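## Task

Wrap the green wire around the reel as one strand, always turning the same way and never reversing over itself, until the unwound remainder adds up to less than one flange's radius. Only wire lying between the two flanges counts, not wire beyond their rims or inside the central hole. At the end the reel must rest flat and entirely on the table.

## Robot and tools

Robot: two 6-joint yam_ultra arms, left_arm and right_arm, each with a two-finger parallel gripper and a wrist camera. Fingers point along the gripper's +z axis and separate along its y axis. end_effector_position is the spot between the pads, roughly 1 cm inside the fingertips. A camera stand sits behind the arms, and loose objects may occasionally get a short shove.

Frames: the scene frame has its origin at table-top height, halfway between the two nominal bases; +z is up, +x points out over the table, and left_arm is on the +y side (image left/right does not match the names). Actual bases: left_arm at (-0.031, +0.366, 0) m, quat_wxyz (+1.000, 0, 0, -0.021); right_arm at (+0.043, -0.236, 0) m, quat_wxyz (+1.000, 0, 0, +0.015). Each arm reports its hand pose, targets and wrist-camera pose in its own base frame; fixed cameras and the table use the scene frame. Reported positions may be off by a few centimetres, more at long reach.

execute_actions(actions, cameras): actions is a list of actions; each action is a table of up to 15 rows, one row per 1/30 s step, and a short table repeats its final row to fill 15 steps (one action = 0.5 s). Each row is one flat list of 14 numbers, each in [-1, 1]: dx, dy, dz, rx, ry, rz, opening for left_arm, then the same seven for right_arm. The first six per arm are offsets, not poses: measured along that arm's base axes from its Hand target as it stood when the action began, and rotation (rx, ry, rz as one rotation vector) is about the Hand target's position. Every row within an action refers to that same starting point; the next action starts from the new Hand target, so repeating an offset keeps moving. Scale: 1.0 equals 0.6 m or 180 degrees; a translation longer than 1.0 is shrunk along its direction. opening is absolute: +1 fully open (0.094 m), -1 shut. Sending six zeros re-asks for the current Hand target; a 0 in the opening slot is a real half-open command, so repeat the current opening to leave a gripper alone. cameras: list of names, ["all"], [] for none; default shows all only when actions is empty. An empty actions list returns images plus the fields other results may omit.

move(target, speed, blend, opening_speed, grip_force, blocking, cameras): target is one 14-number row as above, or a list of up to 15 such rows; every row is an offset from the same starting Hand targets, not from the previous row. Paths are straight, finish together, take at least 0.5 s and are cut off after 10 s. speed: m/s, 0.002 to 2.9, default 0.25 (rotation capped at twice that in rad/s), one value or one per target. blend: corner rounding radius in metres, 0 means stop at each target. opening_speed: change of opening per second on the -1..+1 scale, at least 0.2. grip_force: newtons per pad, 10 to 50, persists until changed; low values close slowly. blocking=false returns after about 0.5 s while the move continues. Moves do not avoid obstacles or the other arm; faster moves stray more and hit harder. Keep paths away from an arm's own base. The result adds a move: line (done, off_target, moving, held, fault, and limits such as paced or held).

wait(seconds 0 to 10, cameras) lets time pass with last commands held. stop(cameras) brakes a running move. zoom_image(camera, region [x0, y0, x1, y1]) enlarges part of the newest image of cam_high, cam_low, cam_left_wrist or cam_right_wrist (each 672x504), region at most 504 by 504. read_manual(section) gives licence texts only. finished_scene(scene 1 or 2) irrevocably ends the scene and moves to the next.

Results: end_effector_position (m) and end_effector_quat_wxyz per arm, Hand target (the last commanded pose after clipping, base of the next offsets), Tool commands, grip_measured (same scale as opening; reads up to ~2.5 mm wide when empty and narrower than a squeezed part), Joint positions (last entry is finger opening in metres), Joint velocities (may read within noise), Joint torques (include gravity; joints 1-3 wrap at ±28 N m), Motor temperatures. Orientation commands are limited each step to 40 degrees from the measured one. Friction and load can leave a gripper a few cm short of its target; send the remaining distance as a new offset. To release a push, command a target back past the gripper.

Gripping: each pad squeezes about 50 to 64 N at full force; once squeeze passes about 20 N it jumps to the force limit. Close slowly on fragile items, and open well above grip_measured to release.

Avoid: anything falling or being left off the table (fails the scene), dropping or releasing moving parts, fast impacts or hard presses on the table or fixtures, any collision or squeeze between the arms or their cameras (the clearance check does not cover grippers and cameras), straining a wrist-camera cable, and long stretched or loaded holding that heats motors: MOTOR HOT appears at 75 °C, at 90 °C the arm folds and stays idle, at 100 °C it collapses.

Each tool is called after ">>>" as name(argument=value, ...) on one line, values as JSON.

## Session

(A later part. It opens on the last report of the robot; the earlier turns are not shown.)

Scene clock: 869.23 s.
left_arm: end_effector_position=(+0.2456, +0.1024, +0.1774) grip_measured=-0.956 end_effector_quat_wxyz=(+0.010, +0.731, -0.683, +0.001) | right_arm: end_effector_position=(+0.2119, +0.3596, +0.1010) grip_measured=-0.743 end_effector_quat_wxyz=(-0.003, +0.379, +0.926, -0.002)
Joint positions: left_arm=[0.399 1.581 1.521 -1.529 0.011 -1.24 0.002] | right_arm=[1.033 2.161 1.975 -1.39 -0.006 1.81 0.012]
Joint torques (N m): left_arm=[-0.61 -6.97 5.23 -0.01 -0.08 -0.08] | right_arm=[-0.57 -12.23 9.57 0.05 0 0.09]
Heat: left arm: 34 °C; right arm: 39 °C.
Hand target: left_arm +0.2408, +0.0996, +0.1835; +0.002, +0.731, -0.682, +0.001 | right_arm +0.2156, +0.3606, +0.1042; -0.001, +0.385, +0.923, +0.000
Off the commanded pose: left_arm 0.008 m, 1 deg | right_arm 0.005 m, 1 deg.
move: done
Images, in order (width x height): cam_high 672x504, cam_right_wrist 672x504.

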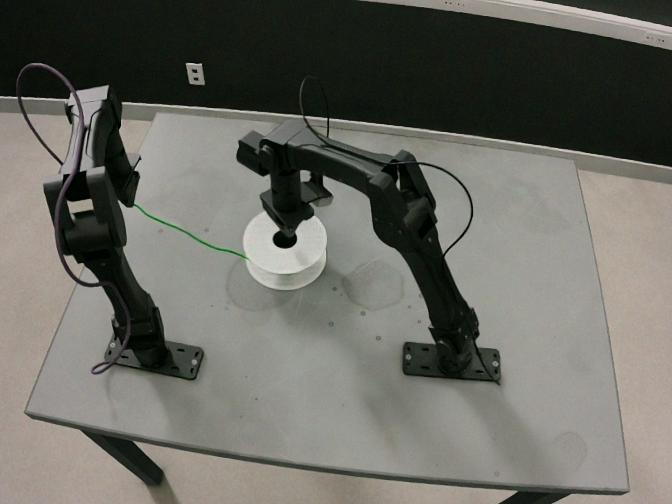

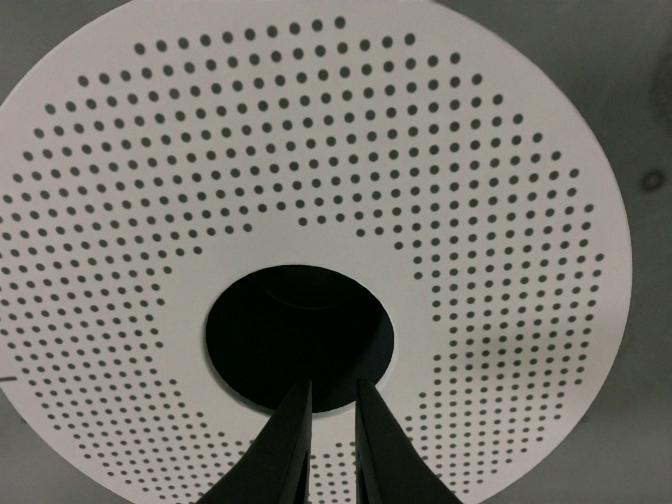

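>>> move(target=[[0,0,0,0,0,0,-1,0.005,0.006,0,0,0,-0.07,-0.745],[0,0,0,0,0,0,-1,0.005,0.006,-0.1,0,0,-0.07,-0.745],[0,0,0,0,0,0,-1,0.005,0.006,-0.1,0,0,-0.07,-0.1],[0.024,-0.13,-0.04,0,0,0,-1,0.005,0.006,-0.1,0,0,0.58,-0.1]], cameras=["cam_low","cam_high"], speed=[0.15,0.12,0.1,0.2], opening_speed=1)

>>> zoom_image(camera="cam_low", region=[400, 250, 470, 292])

>>> zoom_image(camera="cam_high", region=[80, 200, 350, 330])

Scene clock: 881.33 s.
left_arm: end_effector_position=(+0.2557, +0.0227, +0.1548) grip_measured=-0.956 end_effector_quat_wxyz=(+0.015, +0.731, -0.683, -0.006) | right_arm: end_effector_position=(+0.2195, +0.3730, +0.0658) grip_measured=-0.110 end_effector_quat_wxyz=(+0.023, -0.480, +0.877, +0.020)
Joint positions: left_arm=[0.092 1.545 1.395 -1.451 0.011 -1.546 0.002] | right_arm=[1.032 2.16 1.832 -1.183 -0.012 0.031 0.042]
Joint torques (N m): left_arm=[-0.66 -6.53 5.19 0.16 -0.07 -0.05] | right_arm=[-0.39 -9.98 5.74 0.31 0.1 -0.41]
Heat: left arm: 34 °C; right arm: 39 °C.
Hand target: left_arm +0.2552, +0.0217, +0.1595; +0.002, +0.731, -0.682, +0.001 | right_arm +0.2186, +0.3642, +0.0442; +0.000, -0.493, +0.870, -0.001
Off the commanded pose: left_arm 0.005 m, 2 deg | right_arm 0.023 m, 4 deg.
move: off_target (right_arm); target 3's new opening was sent with right_arm's hand 0.011 m and 2 deg from that target
Images, in order (width x height): cam_high 672x504, cam_low 672x504.

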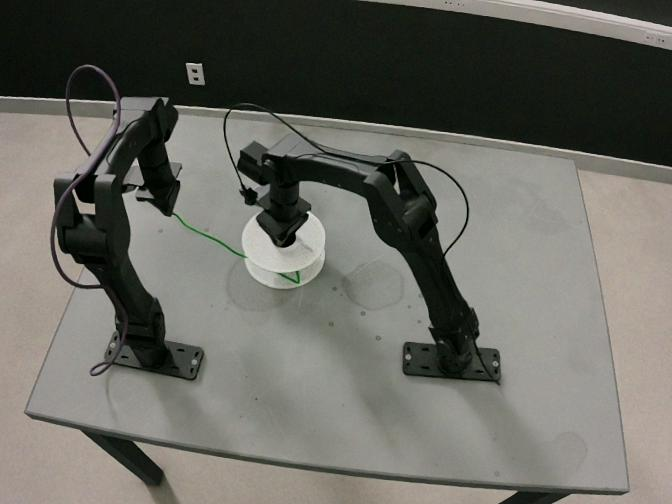

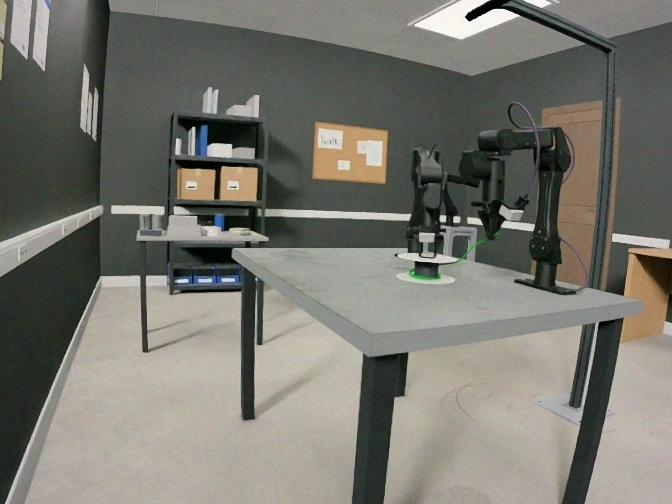

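Scaled by 7.200 from the camera's 672x504 image, which has a finer 960x720 frame.

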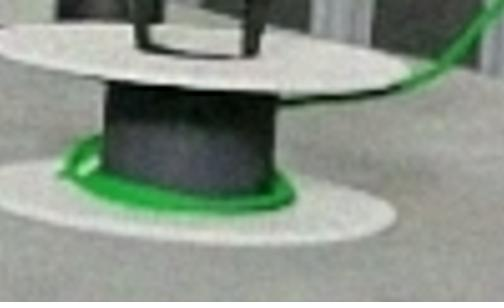

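Scaled by 1.867 from the camera's 672x504 image, which has a finer 960x720 frame.

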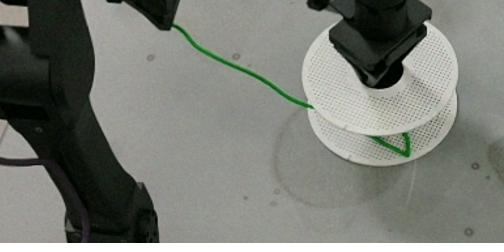

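>>> move(target=[[0,0.0,0,0,0,0,-1,0,0,0,0,0,0,-0.745],[0,0.0,0,0,0,0,-1,0,0,0.1,0,0,-0.2,-0.745],[0,0.0,0,0,0,0,-1,0,0,0.1,0,0,-0.665,-0.745]], cameras=["cam_right_wrist","cam_high","cam_left_wrist"], speed=[0.2,0.25,0.5])

Scene clock: 887.27 s.
left_arm: end_effector_position=(+0.2557, +0.0227, +0.1548) grip_measured=-0.956 end_effector_quat_wxyz=(+0.015, +0.731, -0.683, -0.006) | right_arm: end_effector_position=(+0.2146, +0.3643, +0.1014) grip_measured=-0.743 end_effector_quat_wxyz=(-0.005, +0.498, +0.867, -0.001)
Joint positions: left_arm=[0.092 1.545 1.395 -1.451 0.011 -1.546 0.002] | right_arm=[1.032 2.184 2.013 -1.403 -0.01 2.075 0.012]
Joint torques (N m): left_arm=[-0.65 -6.52 5.2 0.14 -0.07 -0.09] | right_arm=[-0.61 -12.48 9.48 0.08 0.05 0.12]
Heat: left arm: 34 °C; right arm: 39 °C.
Hand target: left_arm +0.2552, +0.0217, +0.1595; +0.002, +0.731, -0.682, +0.001 | right_arm +0.2187, +0.3643, +0.1041; -0.001, +0.504, +0.864, +0.000
Off the commanded pose: left_arm 0.005 m, 2 deg | right_arm 0.005 m, 1 deg.
move: done
Images, in order (width x height): cam_high 672x504, cam_left_wrist 672x504, cam_right_wrist 672x504.

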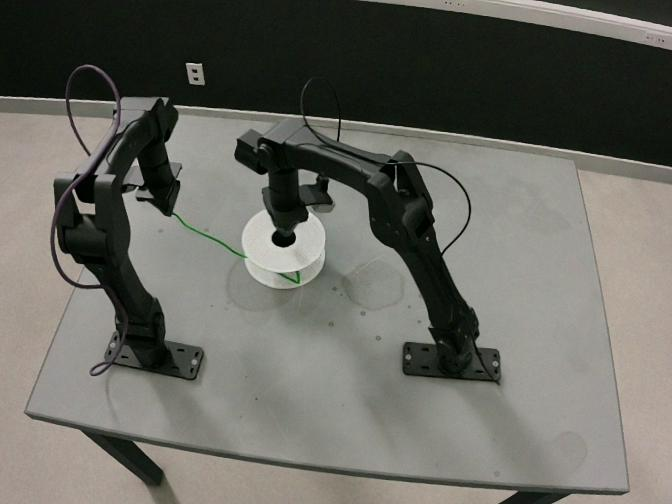

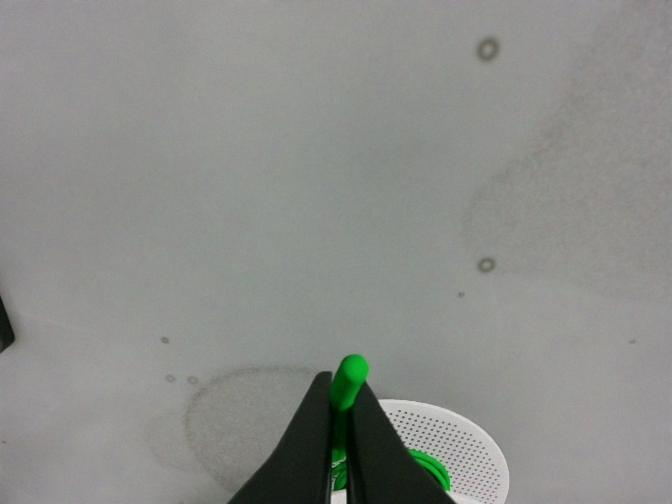

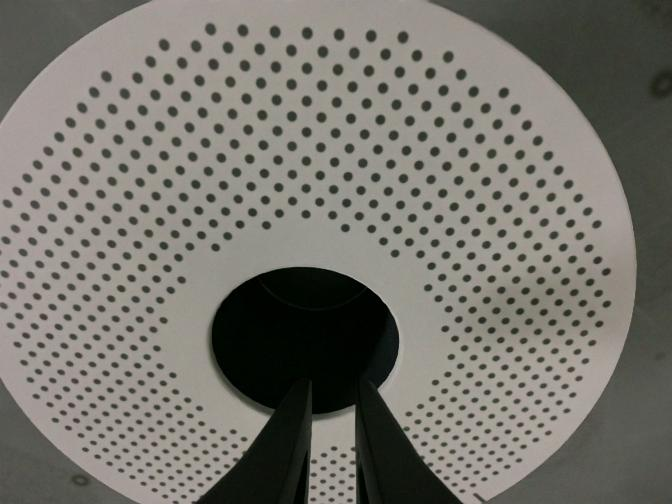

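>>> move(target=[[0,0,0,0,0,0,-1,0.006,0.006,0,0,0,0,-0.745],[0,0,0,0,0,0,-1,0.006,0.006,-0.1,0,0,0,-0.745],[0,0,0,0,0,0,-1,0.006,0.006,-0.1,0,0,0,-0.1],[0.02,-0.105,-0.07,0,0,0,-1,0.006,0.006,-0.1,0,0,0.555,-0.1]], cameras=["cam_low","cam_high"], speed=[0.15,0.12,0.1,0.2], opening_speed=1)

>>> zoom_image(camera="cam_low", region=[400, 240, 500, 300])

>>> zoom_image(camera="cam_high", region=[80, 200, 350, 330])

Scene clock: 897.87 s.
left_arm: end_effector_position=(+0.2671, -0.0403, +0.1209) grip_measured=-0.956 end_effector_quat_wxyz=(+0.003, +0.731, -0.683, +0.005) | right_arm: end_effector_position=(+0.2215, +0.3746, +0.0655) grip_measured=-0.112 end_effector_quat_wxyz=(+0.015, -0.324, +0.946, +0.021)
Joint positions: left_arm=[-0.146 1.56 1.275 -1.281 0.011 -1.784 0.002] | right_arm=[1.029 2.182 1.866 -1.206 -0.013 0.369 0.042]
Joint torques (N m): left_arm=[-0.65 -4.19 5.33 0.21 -0.08 -0.08] | right_arm=[-0.53 -10.09 5.78 0.38 0.11 -0.34]
Heat: left arm: 34 °C; right arm: 40 °C.
Hand target: left_arm +0.2671, -0.0413, +0.1174; +0.002, +0.731, -0.682, +0.001 | right_arm +0.2223, +0.3679, +0.0442; +0.000, -0.337, +0.942, -0.001
Off the commanded pose: left_arm 0.004 m, 0 deg | right_arm 0.022 m, 3 deg.
move: off_target (right_arm); target 3's new opening was sent with right_arm's hand 0.012 m and 2 deg from that target
Images, in order (width x height): cam_high 672x504, cam_low 672x504.

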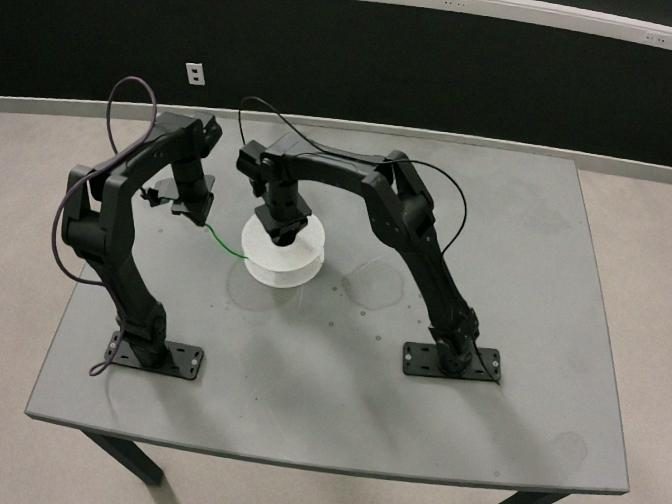

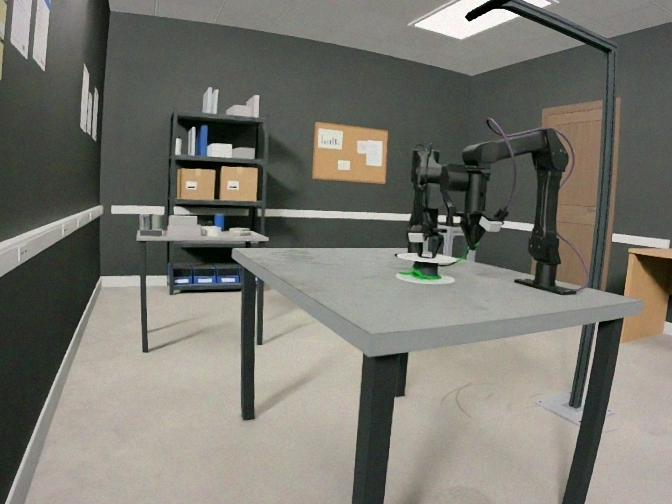

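Scaled by 5.040 from the camera's 672x504 image, which has a finer 960x720 frame.

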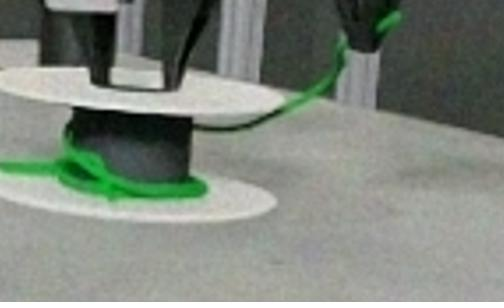

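Scaled by 1.867 from the camera's 672x504 image, which has a finer 960x720 frame.

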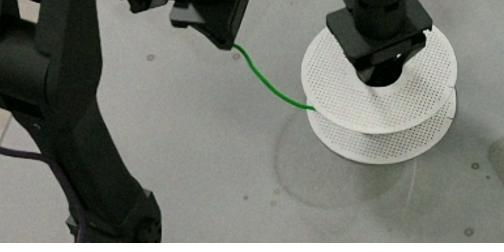

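>>> move(target=[[0,0.0,0,0,0,0,-1,0,0,0,0,0,0,-0.745],[0,0.0,0,0,0,0,-1,0,0,0.1,0,0,-0.2,-0.745],[0,0.0,0,0,0,0,-1,0,0,0.1,0,0,-0.555,-0.745]], cameras=["cam_right_wrist","cam_high","cam_low"], speed=[0.2,0.25,0.5])

>>> zoom_image(camera="cam_low", region=[385, 240, 485, 300])

Scene clock: 903.57 s.
left_arm: end_effector_position=(+0.2671, -0.0403, +0.1209) grip_measured=-0.956 end_effector_quat_wxyz=(+0.003, +0.731, -0.683, +0.005) | right_arm: end_effector_position=(+0.2180, +0.3687, +0.1032) grip_measured=-0.743 end_effector_quat_wxyz=(-0.007, +0.498, +0.867, +0.002)
Joint positions: left_arm=[-0.146 1.56 1.275 -1.281 0.011 -1.784 0.002] | right_arm=[1.029 2.205 2.054 -1.416 -0.013 2.072 0.012]
Joint torques (N m): left_arm=[-0.64 -4.19 5.33 0.21 -0.08 -0.09] | right_arm=[-0.46 -12.34 9.5 0.07 0.09 0.09]
Heat: left arm: 34 °C; right arm: 40 °C.
Hand target: left_arm +0.2671, -0.0413, +0.1174; +0.002, +0.731, -0.682, +0.001 | right_arm +0.2223, +0.3679, +0.1042; -0.001, +0.504, +0.864, +0.000
Off the commanded pose: left_arm 0.004 m, 1 deg | right_arm 0.004 m, 1 deg.
move: done
Images, in order (width x height): cam_high 672x504, cam_low 672x504, cam_right_wrist 672x504.

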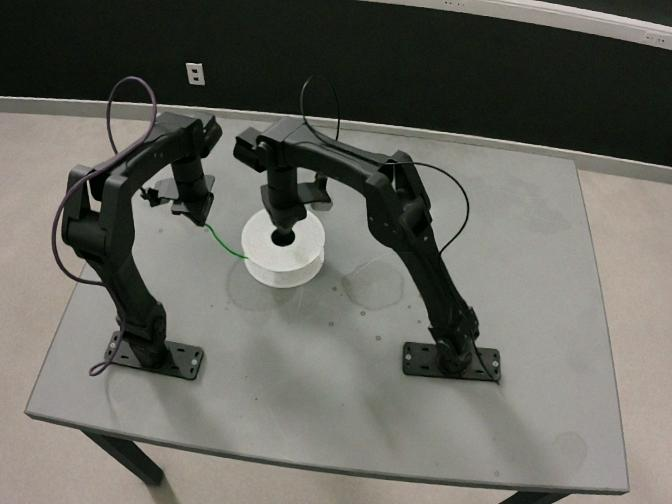

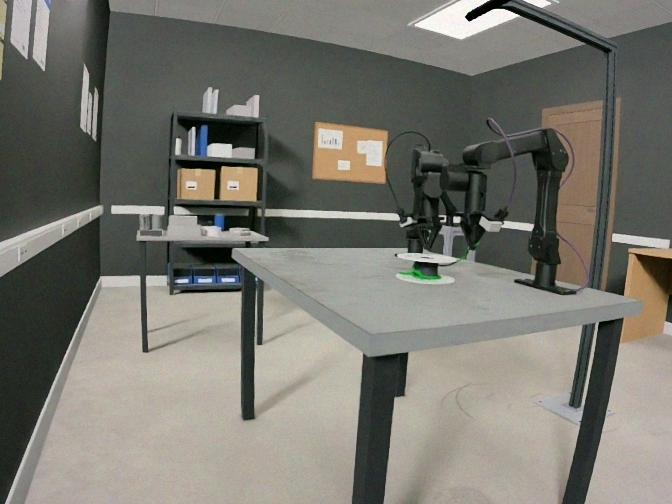

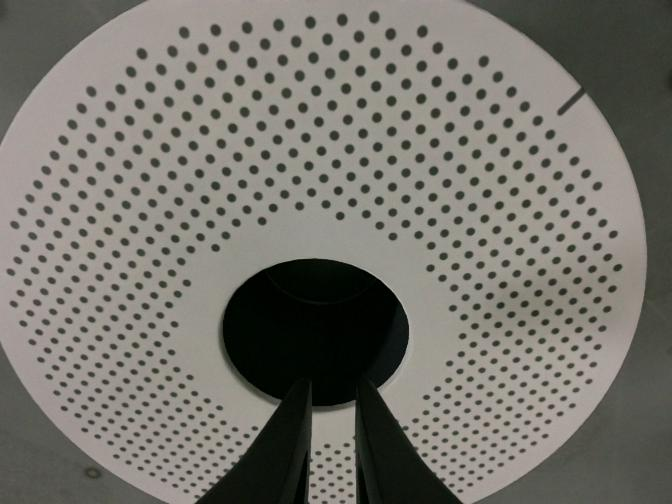

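Scaled by 5.040 from the camera's 672x504 image, which has a finer 960x720 frame.

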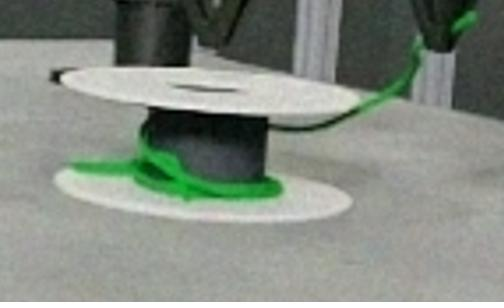

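>>> move(target=[[0,0,0,0,0,0,-1,0.003,0.003,0,0,0,0,-0.745],[0,0,0,0,0,0,-1,0.003,0.003,-0.1,0,0,0,-0.745],[0,0,0,0,0,0,-1,0.003,0.003,-0.1,0,0,0,-0.1],[0.02,-0.076,-0.085,0,0,0,-1,0.003,0.003,-0.1,0,0,0.555,-0.1]], cameras=["cam_low","cam_high"], speed=[0.15,0.12,0.1,0.2], opening_speed=1)

>>> zoom_image(camera="cam_low", region=[385, 230, 485, 300])

>>> zoom_image(camera="cam_high", region=[160, 180, 350, 310])

Scene clock: 913.17 s.
left_arm: end_effector_position=(+0.2743, -0.0682, +0.0907) grip_measured=-0.956 end_effector_quat_wxyz=(+0.005, +0.730, -0.684, +0.006) | right_arm: end_effector_position=(+0.2222, +0.3757, +0.0653) grip_measured=-0.113 end_effector_quat_wxyz=(+0.006, -0.011, +1.000, +0.023)
Joint positions: left_arm=[-0.238 1.619 1.215 -1.162 0.015 -1.874 0.002] | right_arm=[1.029 2.193 1.883 -1.216 -0.013 1.008 0.042]
Joint torques (N m): left_arm=[0.03 -5.14 5.86 0.12 -0.04 0] | right_arm=[-0.57 -10.13 5.85 0.4 0.11 -0.37]
Heat: left arm: 33 °C; right arm: 40 °C.
Hand target: left_arm +0.2744, -0.0675, +0.0909; +0.003, +0.730, -0.684, +0.005 (not the last commanded pose) | right_arm +0.2239, +0.3694, +0.0443; -0.001, -0.023, +1.000, -0.001 (not the last commanded pose)
Off the commanded pose: left_arm 0.031 m, 1 deg | right_arm 0.022 m, 38 deg.
move: held (left_arm; a check stopped the path), off_target (right_arm; braked when a check withheld steps of left_arm); path passed 3 of 4 targets; target 3's new opening was sent with right_arm's hand 0.012 m and 2 deg from that target; limits=held
pose unreachable (left arm): on one or more control steps of this call, first in action 0 (counted from 0), this arm could not follow its commanded pose, so it was not sent that pose on those steps. It may still have moved: this result reports where it is.
cause: moving toward the commanded pose would bring a part of the arm too close to another arm (this arm's wrist (the part past joint 4) and the right arm's wrist (the part past joint 4), along the way the arms are being sent, or toward where that arm still pushes).
Images, in order (width x height): cam_high 672x504, cam_low 672x504.

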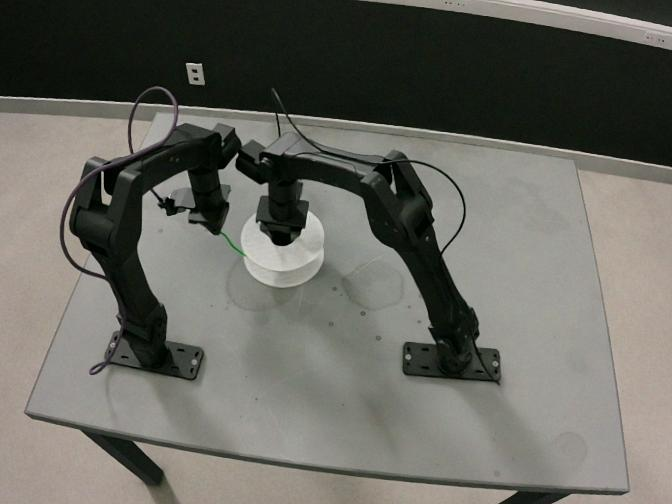

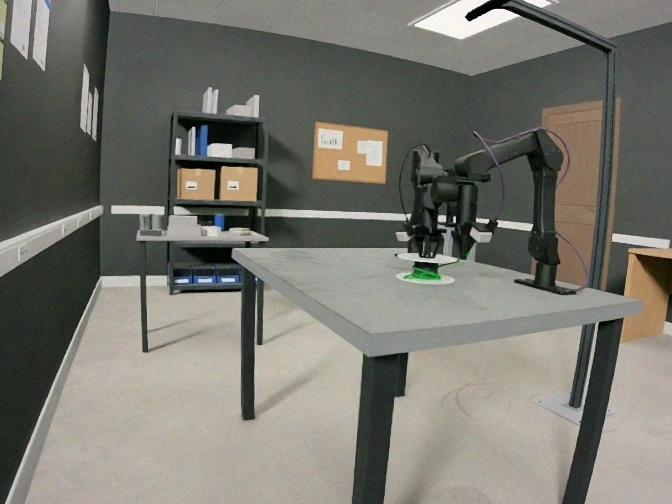

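Scaled by 5.040 from the camera's 672x504 image, which has a finer 960x720 frame.

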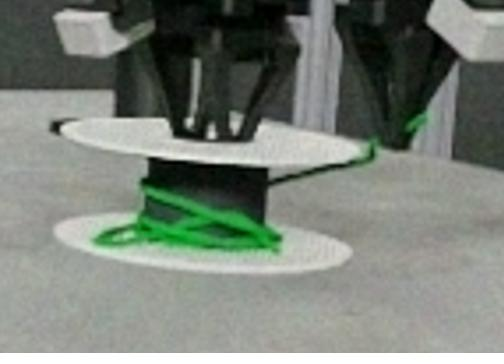

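Scaled by 2.653 from the camera's 672x504 image, which has a finer 960x720 frame.

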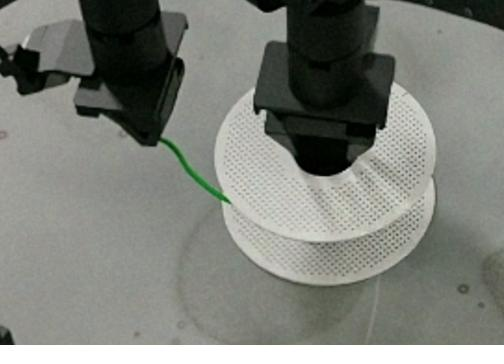

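>>> move(target=[[0,0,0,-0.14,0,0,-1,0,0,0,0,0,0,-0.1],[0.009,-0.037,-0.03,-0.14,0,0,-1,0,0,0,0,0,0.15,-0.1]], cameras=["cam_low","cam_high"], speed=[0.15,0.15])

>>> zoom_image(camera="cam_low", region=[385, 230, 485, 300])

>>> zoom_image(camera="cam_high", region=[160, 180, 350, 310])

Scene clock: 918.73 s.
left_arm: end_effector_position=(+0.2807, -0.0863, +0.0760) grip_measured=-0.956 end_effector_quat_wxyz=(+0.157, +0.711, -0.668, +0.155) | right_arm: end_effector_position=(+0.2228, +0.3766, +0.0657) grip_measured=-0.111 end_effector_quat_wxyz=(+0.013, -0.244, +0.970, +0.022)
Joint positions: left_arm=[-0.035 1.631 1.096 -1.008 0.444 -1.675 0.002] | right_arm=[1.029 2.192 1.883 -1.212 -0.013 0.537 0.042]
Joint torques (N m): left_arm=[-0.66 -4.55 5.15 0.27 0.33 -0.11] | right_arm=[-0.42 -10.3 5.78 0.38 0.11 -0.34]
Heat: left arm: 33 °C; right arm: 40 °C.
Hand target: left_arm +0.2799, -0.0897, +0.0729; +0.163, +0.711, -0.666, +0.154 | right_arm +0.2239, +0.3695, +0.0444; +0.000, -0.256, +0.967, -0.001
Off the commanded pose: left_arm 0.005 m, 1 deg | right_arm 0.023 m, 3 deg.
move: off_target (right_arm)
Images, in order (width x height): cam_high 672x504, cam_low 672x504.

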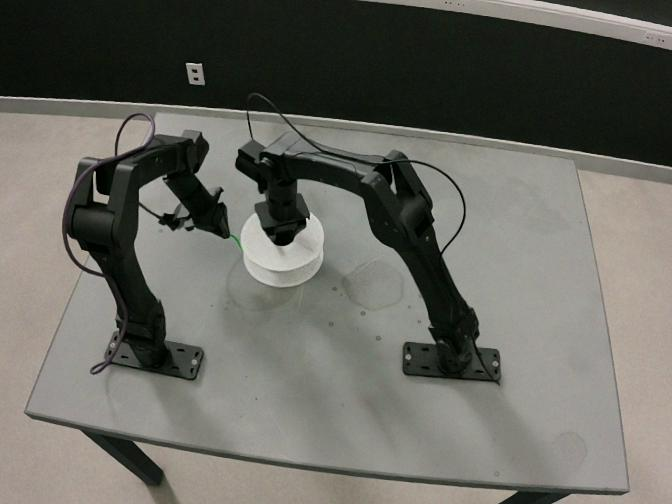

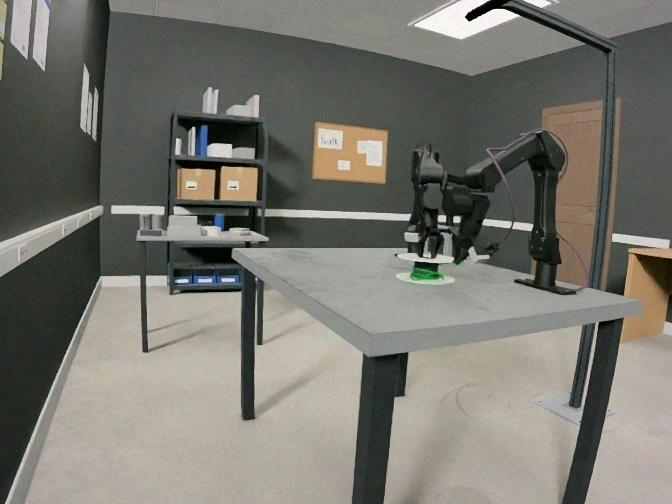

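Scaled by 5.040 from the camera's 672x504 image, which has a finer 960x720 frame.

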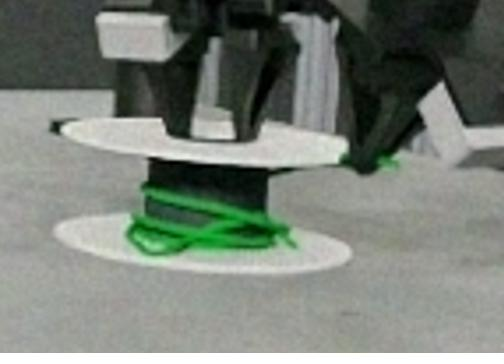

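Scaled by 2.653 from the camera's 672x504 image, which has a finer 960x720 frame.

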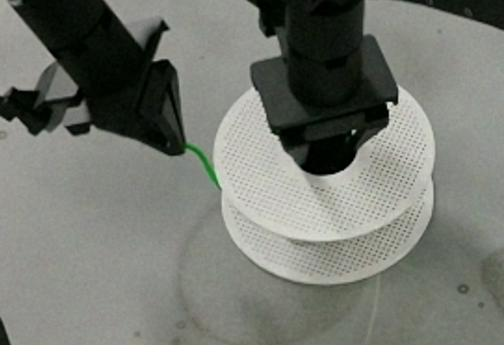

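>>> move(target=[[0.005,-0.012,-0.05,0,0,0,-1,0,0,0,0,0,0,-0.1],[0.008,-0.02,-0.05,0,0,0,-1,0,0,0,0,0,0.22,-0.1]], cameras=["cam_low","cam_high"], speed=[0.1,0.15])

>>> zoom_image(camera="cam_low", region=[385, 230, 485, 300])

>>> zoom_image(camera="cam_high", region=[160, 180, 350, 310])

Scene clock: 924.33 s.
left_arm: end_effector_position=(+0.2841, -0.0990, +0.0456) grip_measured=-0.956 end_effector_quat_wxyz=(+0.159, +0.711, -0.667, +0.156) | right_arm: end_effector_position=(+0.2243, +0.3792, +0.0660) grip_measured=-0.109 end_effector_quat_wxyz=(+0.025, -0.557, +0.830, +0.019)
Joint positions: left_arm=[-0.077 1.684 1.024 -0.865 0.447 -1.721 0.002] | right_arm=[1.029 2.192 1.883 -1.2 -0.014 -0.153 0.042]
Joint torques (N m): left_arm=[-0.59 -4.52 5.61 0.29 0.28 -0.08] | right_arm=[-0.47 -10.35 5.7 0.3 0.12 -0.37]
Heat: left arm: 33 °C; right arm: 39 °C.
Hand target: left_arm +0.2847, -0.1016, +0.0429; +0.162, +0.711, -0.666, +0.154 | right_arm +0.2239, +0.3695, +0.0443; +0.000, -0.568, +0.823, -0.001
Off the commanded pose: left_arm 0.004 m, 0 deg | right_arm 0.024 m, 4 deg.
move: off_target (right_arm)
Images, in order (width x height): cam_high 672x504, cam_low 672x504.

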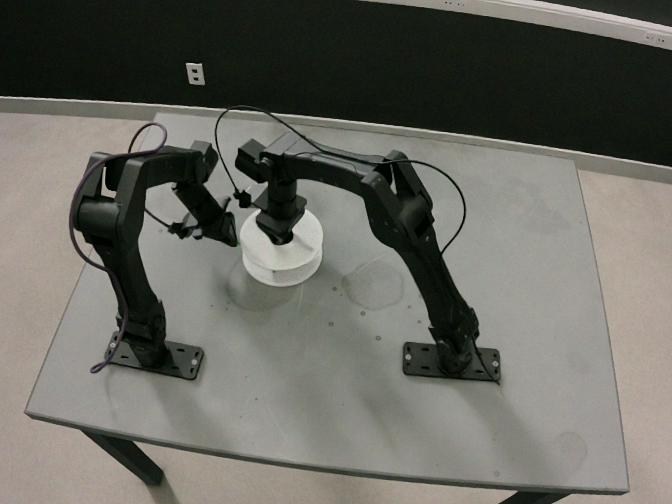

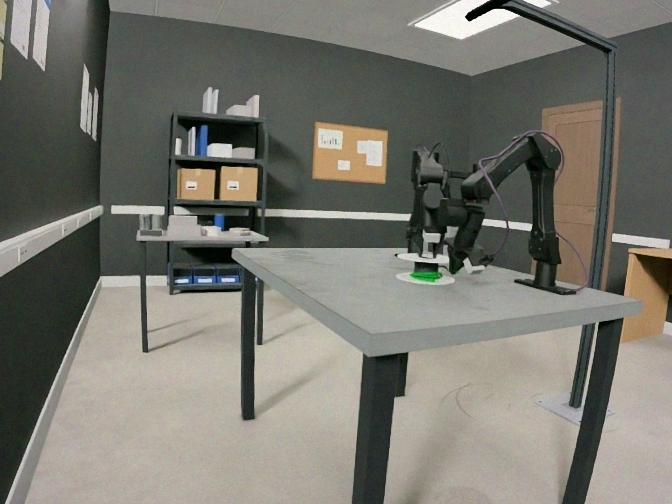

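Scaled by 5.040 from the camera's 672x504 image, which has a finer 960x720 frame.

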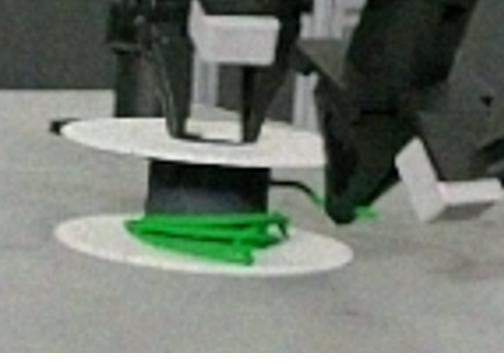

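Scaled by 2.653 from the camera's 672x504 image, which has a finer 960x720 frame.

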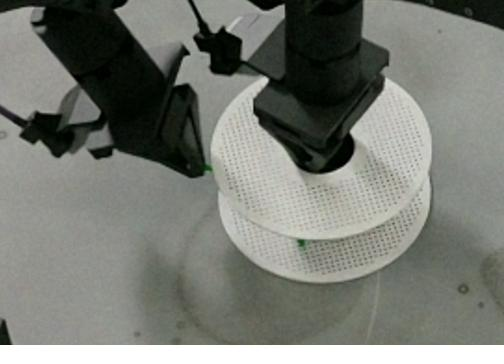

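>>> move(target=[[0,0.0,0,0,0,0,-1,0,0,0,0,0,0,-0.745],[0,0.0,0,0,0,0,-1,0,0,0.1,0,0,-0.2,-0.745],[0,0.0,0,0,0,0,-1,0,0,0.1,0,0,-0.715,-0.745]], cameras=["cam_right_wrist","cam_low"], speed=[0.2,0.25,0.5])

>>> zoom_image(camera="cam_low", region=[385, 230, 485, 300])

Scene clock: 930.77 s.
left_arm: end_effector_position=(+0.2841, -0.0990, +0.0456) grip_measured=-0.956 end_effector_quat_wxyz=(+0.159, +0.711, -0.667, +0.156) | right_arm: end_effector_position=(+0.2194, +0.3699, +0.1044) grip_measured=-0.743 end_effector_quat_wxyz=(-0.005, +0.489, +0.872, +0.002)
Joint positions: left_arm=[-0.077 1.684 1.024 -0.865 0.447 -1.721 0.002] | right_arm=[1.029 2.214 2.073 -1.426 -0.01 2.051 0.012]
Joint torques (N m): left_arm=[-0.59 -4.52 5.63 0.29 0.29 -0.08] | right_arm=[-0.65 -12.16 9.35 0.08 0.05 0.08]
Heat: left arm: 33 °C; right arm: 39 °C.
Hand target: left_arm +0.2847, -0.1016, +0.0429; +0.162, +0.711, -0.666, +0.154 | right_arm +0.2239, +0.3695, +0.1044; -0.001, +0.496, +0.869, +0.000
Off the commanded pose: left_arm 0.004 m, 0 deg | right_arm 0.005 m, 1 deg.
move: done
Images, in order (width x height): cam_low 672x504, cam_right_wrist 672x504.

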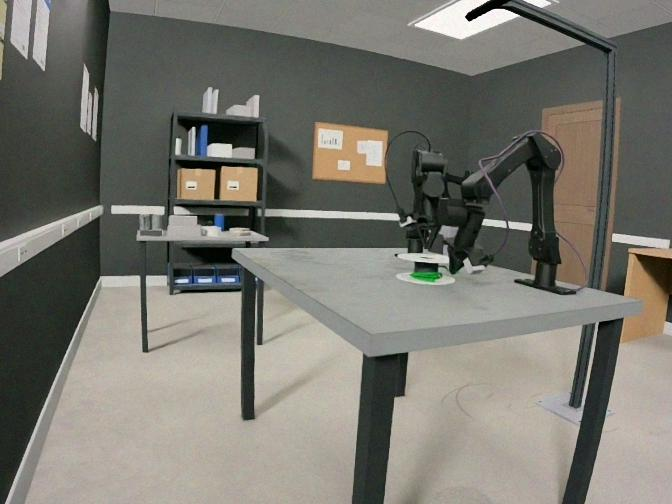

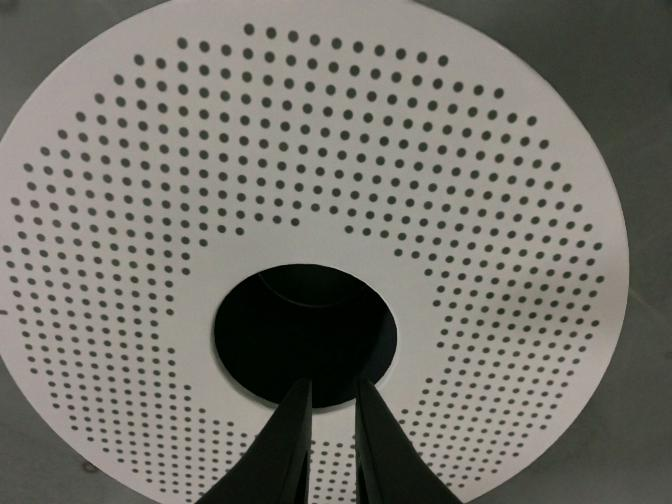

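Scaled by 5.040 from the camera's 672x504 image, which has a finer 960x720 frame.

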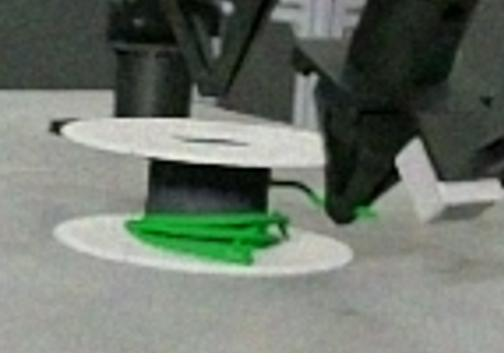

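>>> move(target=[[0,0,0,0,0,0,-1,0.005,0.009,0,0,0,0,-0.745],[0,0,0,0,0,0,-1,0.005,0.009,-0.1,0,0,0,-0.745],[0,0,0,0,0,0,-1,0.005,0.009,-0.1,0,0,0,-0.1],[0,0,0,0,0,0,-1,0.005,0.009,-0.1,0,0,0.14,-0.1],[0,0,0,0,0,0,-0.87,0.005,0.009,-0.1,0,0,0.14,-0.1]], cameras=["cam_low","cam_left_wrist"], speed=[0.15,0.12,0.1,0.15,0.1], opening_speed=1)

>>> zoom_image(camera="cam_low", region=[385, 230, 485, 300])

Scene clock: 938.17 s.
left_arm: end_effector_position=(+0.2842, -0.1003, +0.0463) grip_measured=-0.872 end_effector_quat_wxyz=(+0.162, +0.710, -0.667, +0.158) | right_arm: end_effector_position=(+0.2260, +0.3824, +0.0651) grip_measured=-0.116 end_effector_quat_wxyz=(-0.001, +0.306, +0.952, +0.027)
Joint positions: left_arm=[-0.077 1.684 1.024 -0.864 0.455 -1.721 0.006] | right_arm=[1.029 2.219 1.925 -1.224 -0.015 1.651 0.042]
Joint torques (N m): left_arm=[-0.59 -4.51 5.61 0.28 0.21 -0.08] | right_arm=[-0.53 -10.43 6.06 0.32 0.1 -0.33]
Heat: left arm: 33 °C; right arm: 38 °C.
Hand target: left_arm +0.2847, -0.1016, +0.0429; +0.162, +0.711, -0.666, +0.154 | right_arm +0.2269, +0.3749, +0.0444; -0.001, +0.294, +0.956, -0.001
Off the commanded pose: left_arm 0.004 m, 1 deg | right_arm 0.022 m, 3 deg.
move: off_target (right_arm); target 3's new opening was sent with right_arm's hand 0.012 m and 2 deg from that target
Images, in order (width x height): cam_low 672x504, cam_left_wrist 672x504.

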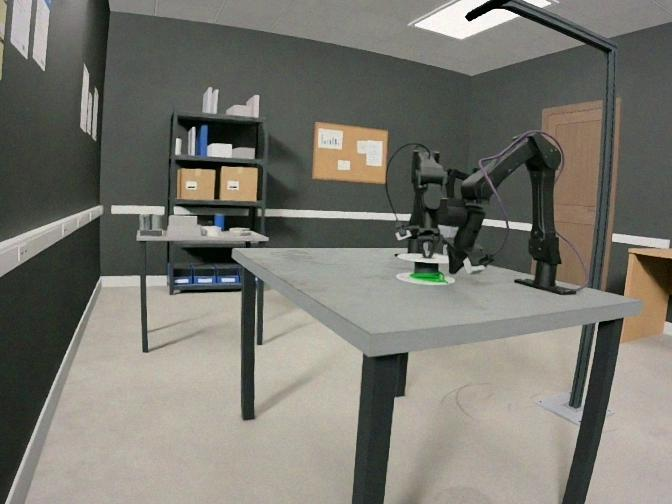

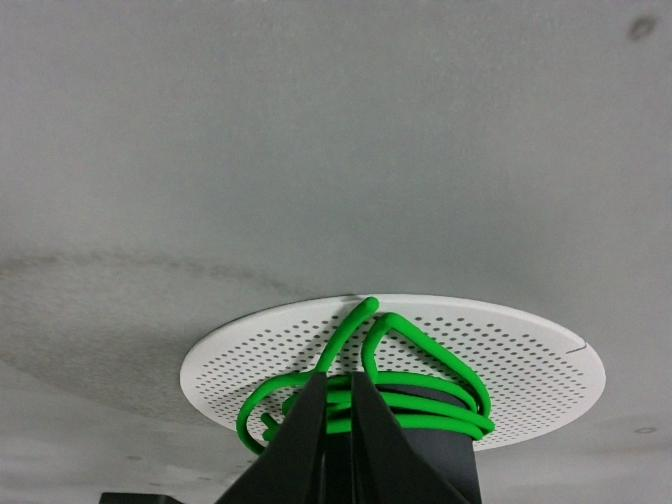

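Scaled by 5.040 from the camera's 672x504 image, which has a finer 960x720 frame.

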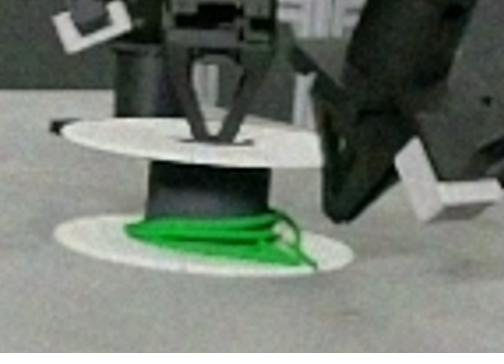

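>>> zoom_image(camera="cam_left_wrist", region=[160, 270, 630, 504])

Scaled by 1.072 from the camera's 672x504 image, which has a finer 960x720 frame.

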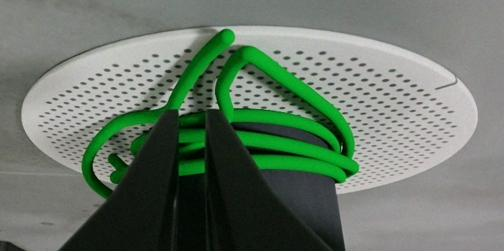

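>>> move(target=[[-0.01,0.12,0.01,0,0,0,-0.87,0,0,0,0,0,0,-0.1]], cameras=["cam_left_wrist","cam_low","cam_high"], speed=0.1)

>>> zoom_image(camera="cam_left_wrist", region=[200, 100, 600, 504])

Scene clock: 942.03 s.
left_arm: end_effector_position=(+0.2748, -0.0319, +0.0459) grip_measured=-0.872 end_effector_quat_wxyz=(+0.164, +0.712, -0.665, +0.154) | right_arm: end_effector_position=(+0.2260, +0.3824, +0.0651) grip_measured=-0.116 end_effector_quat_wxyz=(-0.001, +0.306, +0.952, +0.027)
Joint positions: left_arm=[0.167 1.699 1.04 -0.991 0.448 -1.454 0.006] | right_arm=[1.029 2.219 1.925 -1.224 -0.015 1.651 0.042]
Joint torques (N m): left_arm=[0.39 -4.66 7.65 -0.18 0.23 0.08] | right_arm=[-0.54 -10.48 6.09 0.32 0.1 -0.35]
Heat: left arm: 33 °C; right arm: 38 °C.
Hand target: left_arm +0.2786, -0.0296, +0.0489; +0.163, +0.711, -0.666, +0.154 | right_arm +0.2269, +0.3749, +0.0444; -0.001, +0.294, +0.956, -0.001
Off the commanded pose: left_arm 0.005 m, 0 deg | right_arm 0.022 m, 3 deg.
move: off_target (right_arm)
Images, in order (width x height): cam_high 672x504, cam_low 672x504, cam_left_wrist 672x504.

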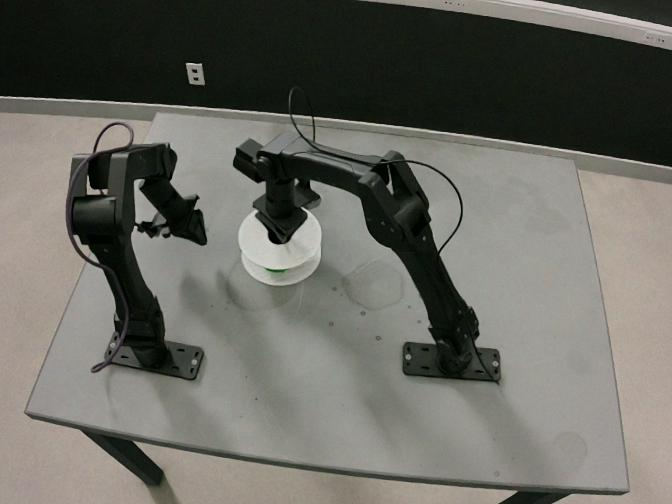

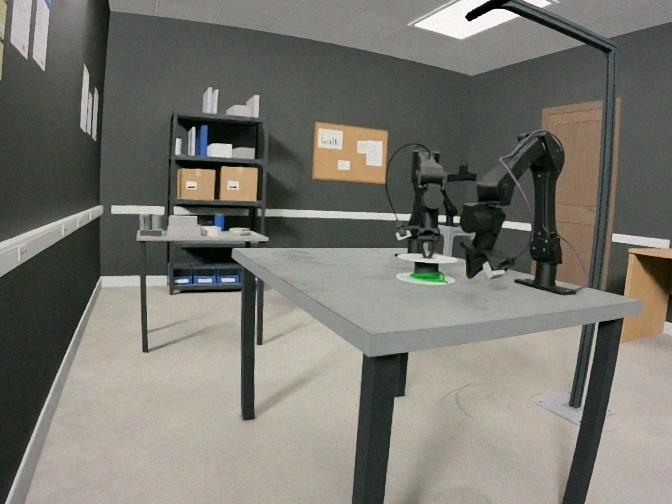

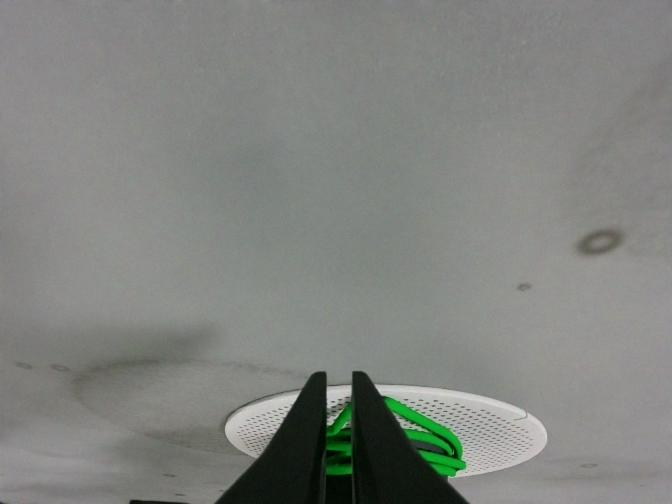

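Scaled by 1.248 from the camera's 672x504 image, which has a finer 960x720 frame.

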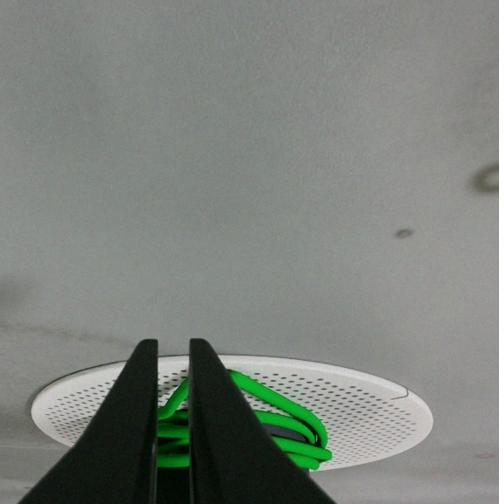

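>>> move(target=[[0,0.1,0.15,0.1,0,0,-0.87,0,0,0,0,0,0,-0.745],[0,0.1,0.15,0.1,0,0,-0.87,0,0,0.12,0,0,0,-0.745],[0,0.1,0.15,0.1,0,0,-0.87,0.05,-0.3,0.15,0,0,0,-0.745]], cameras=["cam_right_wrist","cam_low","cam_high"], speed=[0.1,0.1,0.2], opening_speed=0.4)

>>> zoom_image(camera="cam_low", region=[385, 240, 485, 300])

>>> zoom_image(camera="cam_high", region=[200, 180, 360, 310])

Scene clock: 948.50 s.
left_arm: end_effector_position=(+0.2771, +0.0255, +0.1259) grip_measured=-0.872 end_effector_quat_wxyz=(+0.067, +0.728, -0.681, +0.041) | right_arm: end_effector_position=(+0.2581, +0.1969, +0.1309) grip_measured=-0.743 end_effector_quat_wxyz=(-0.010, +0.299, +0.954, -0.005)
Joint positions: left_arm=[0.183 1.647 1.376 -1.36 0.146 -1.449 0.006] | right_arm=[0.643 1.791 1.571 -1.371 -0.009 1.251 0.012]
Joint torques (N m): left_arm=[0.75 -7.3 8.16 -0.14 -0.04 0.07] | right_arm=[-0.01 -11.62 5.79 0.25 0.07 -0.1]
Heat: left arm: 33 °C; right arm: 38 °C.
Hand target: left_arm +0.2787, +0.0304, +0.1389; +0.049, +0.728, -0.682, +0.048 | right_arm +0.2569, +0.1948, +0.1343; -0.001, +0.294, +0.956, -0.001
Off the commanded pose: left_arm 0.014 m, 2 deg | right_arm 0.004 m, 1 deg.
move: off_target (left_arm)
Images, in order (width x height): cam_high 672x504, cam_low 672x504, cam_right_wrist 672x504.

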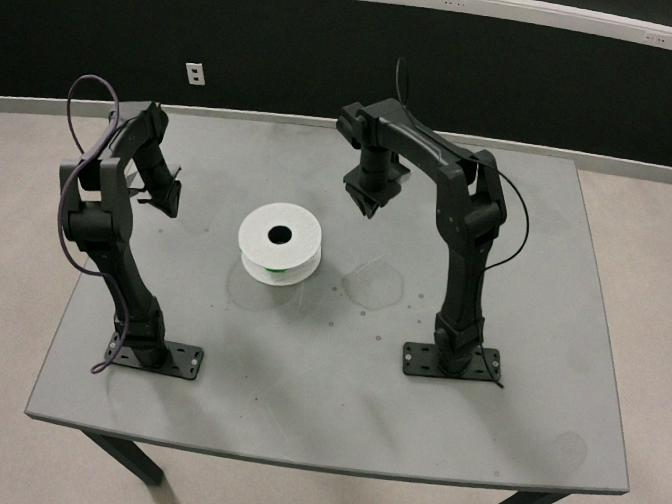

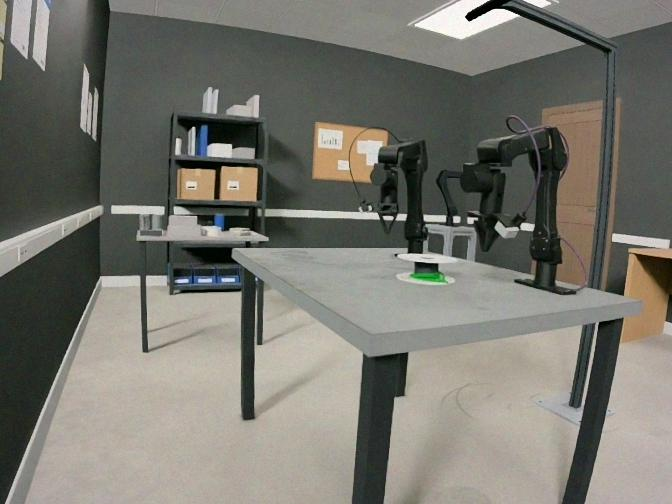

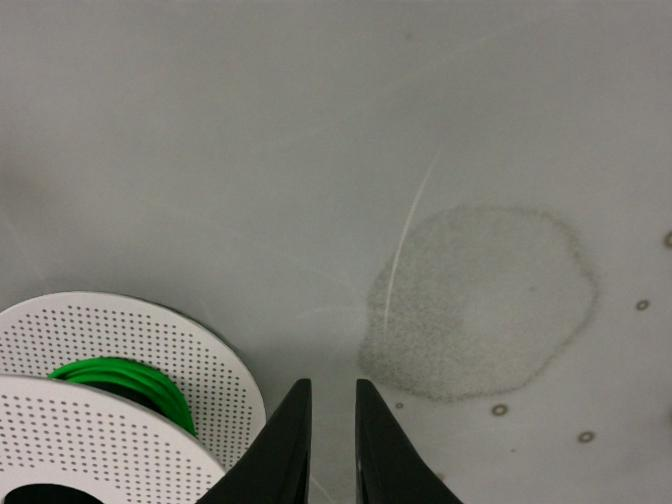

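Scaled by 5.040 from the camera's 672x504 image, which has a finer 960x720 frame.

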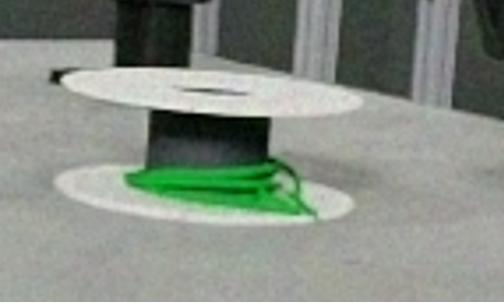

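Scaled by 3.150 from the camera's 672x504 image, which has a finer 960x720 frame.

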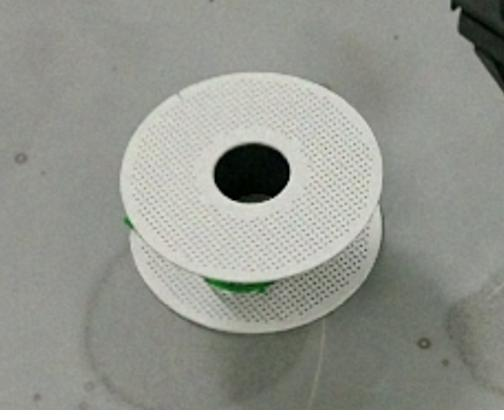

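>>> finished_scene(scene=2)

The scene is finished: the task was done.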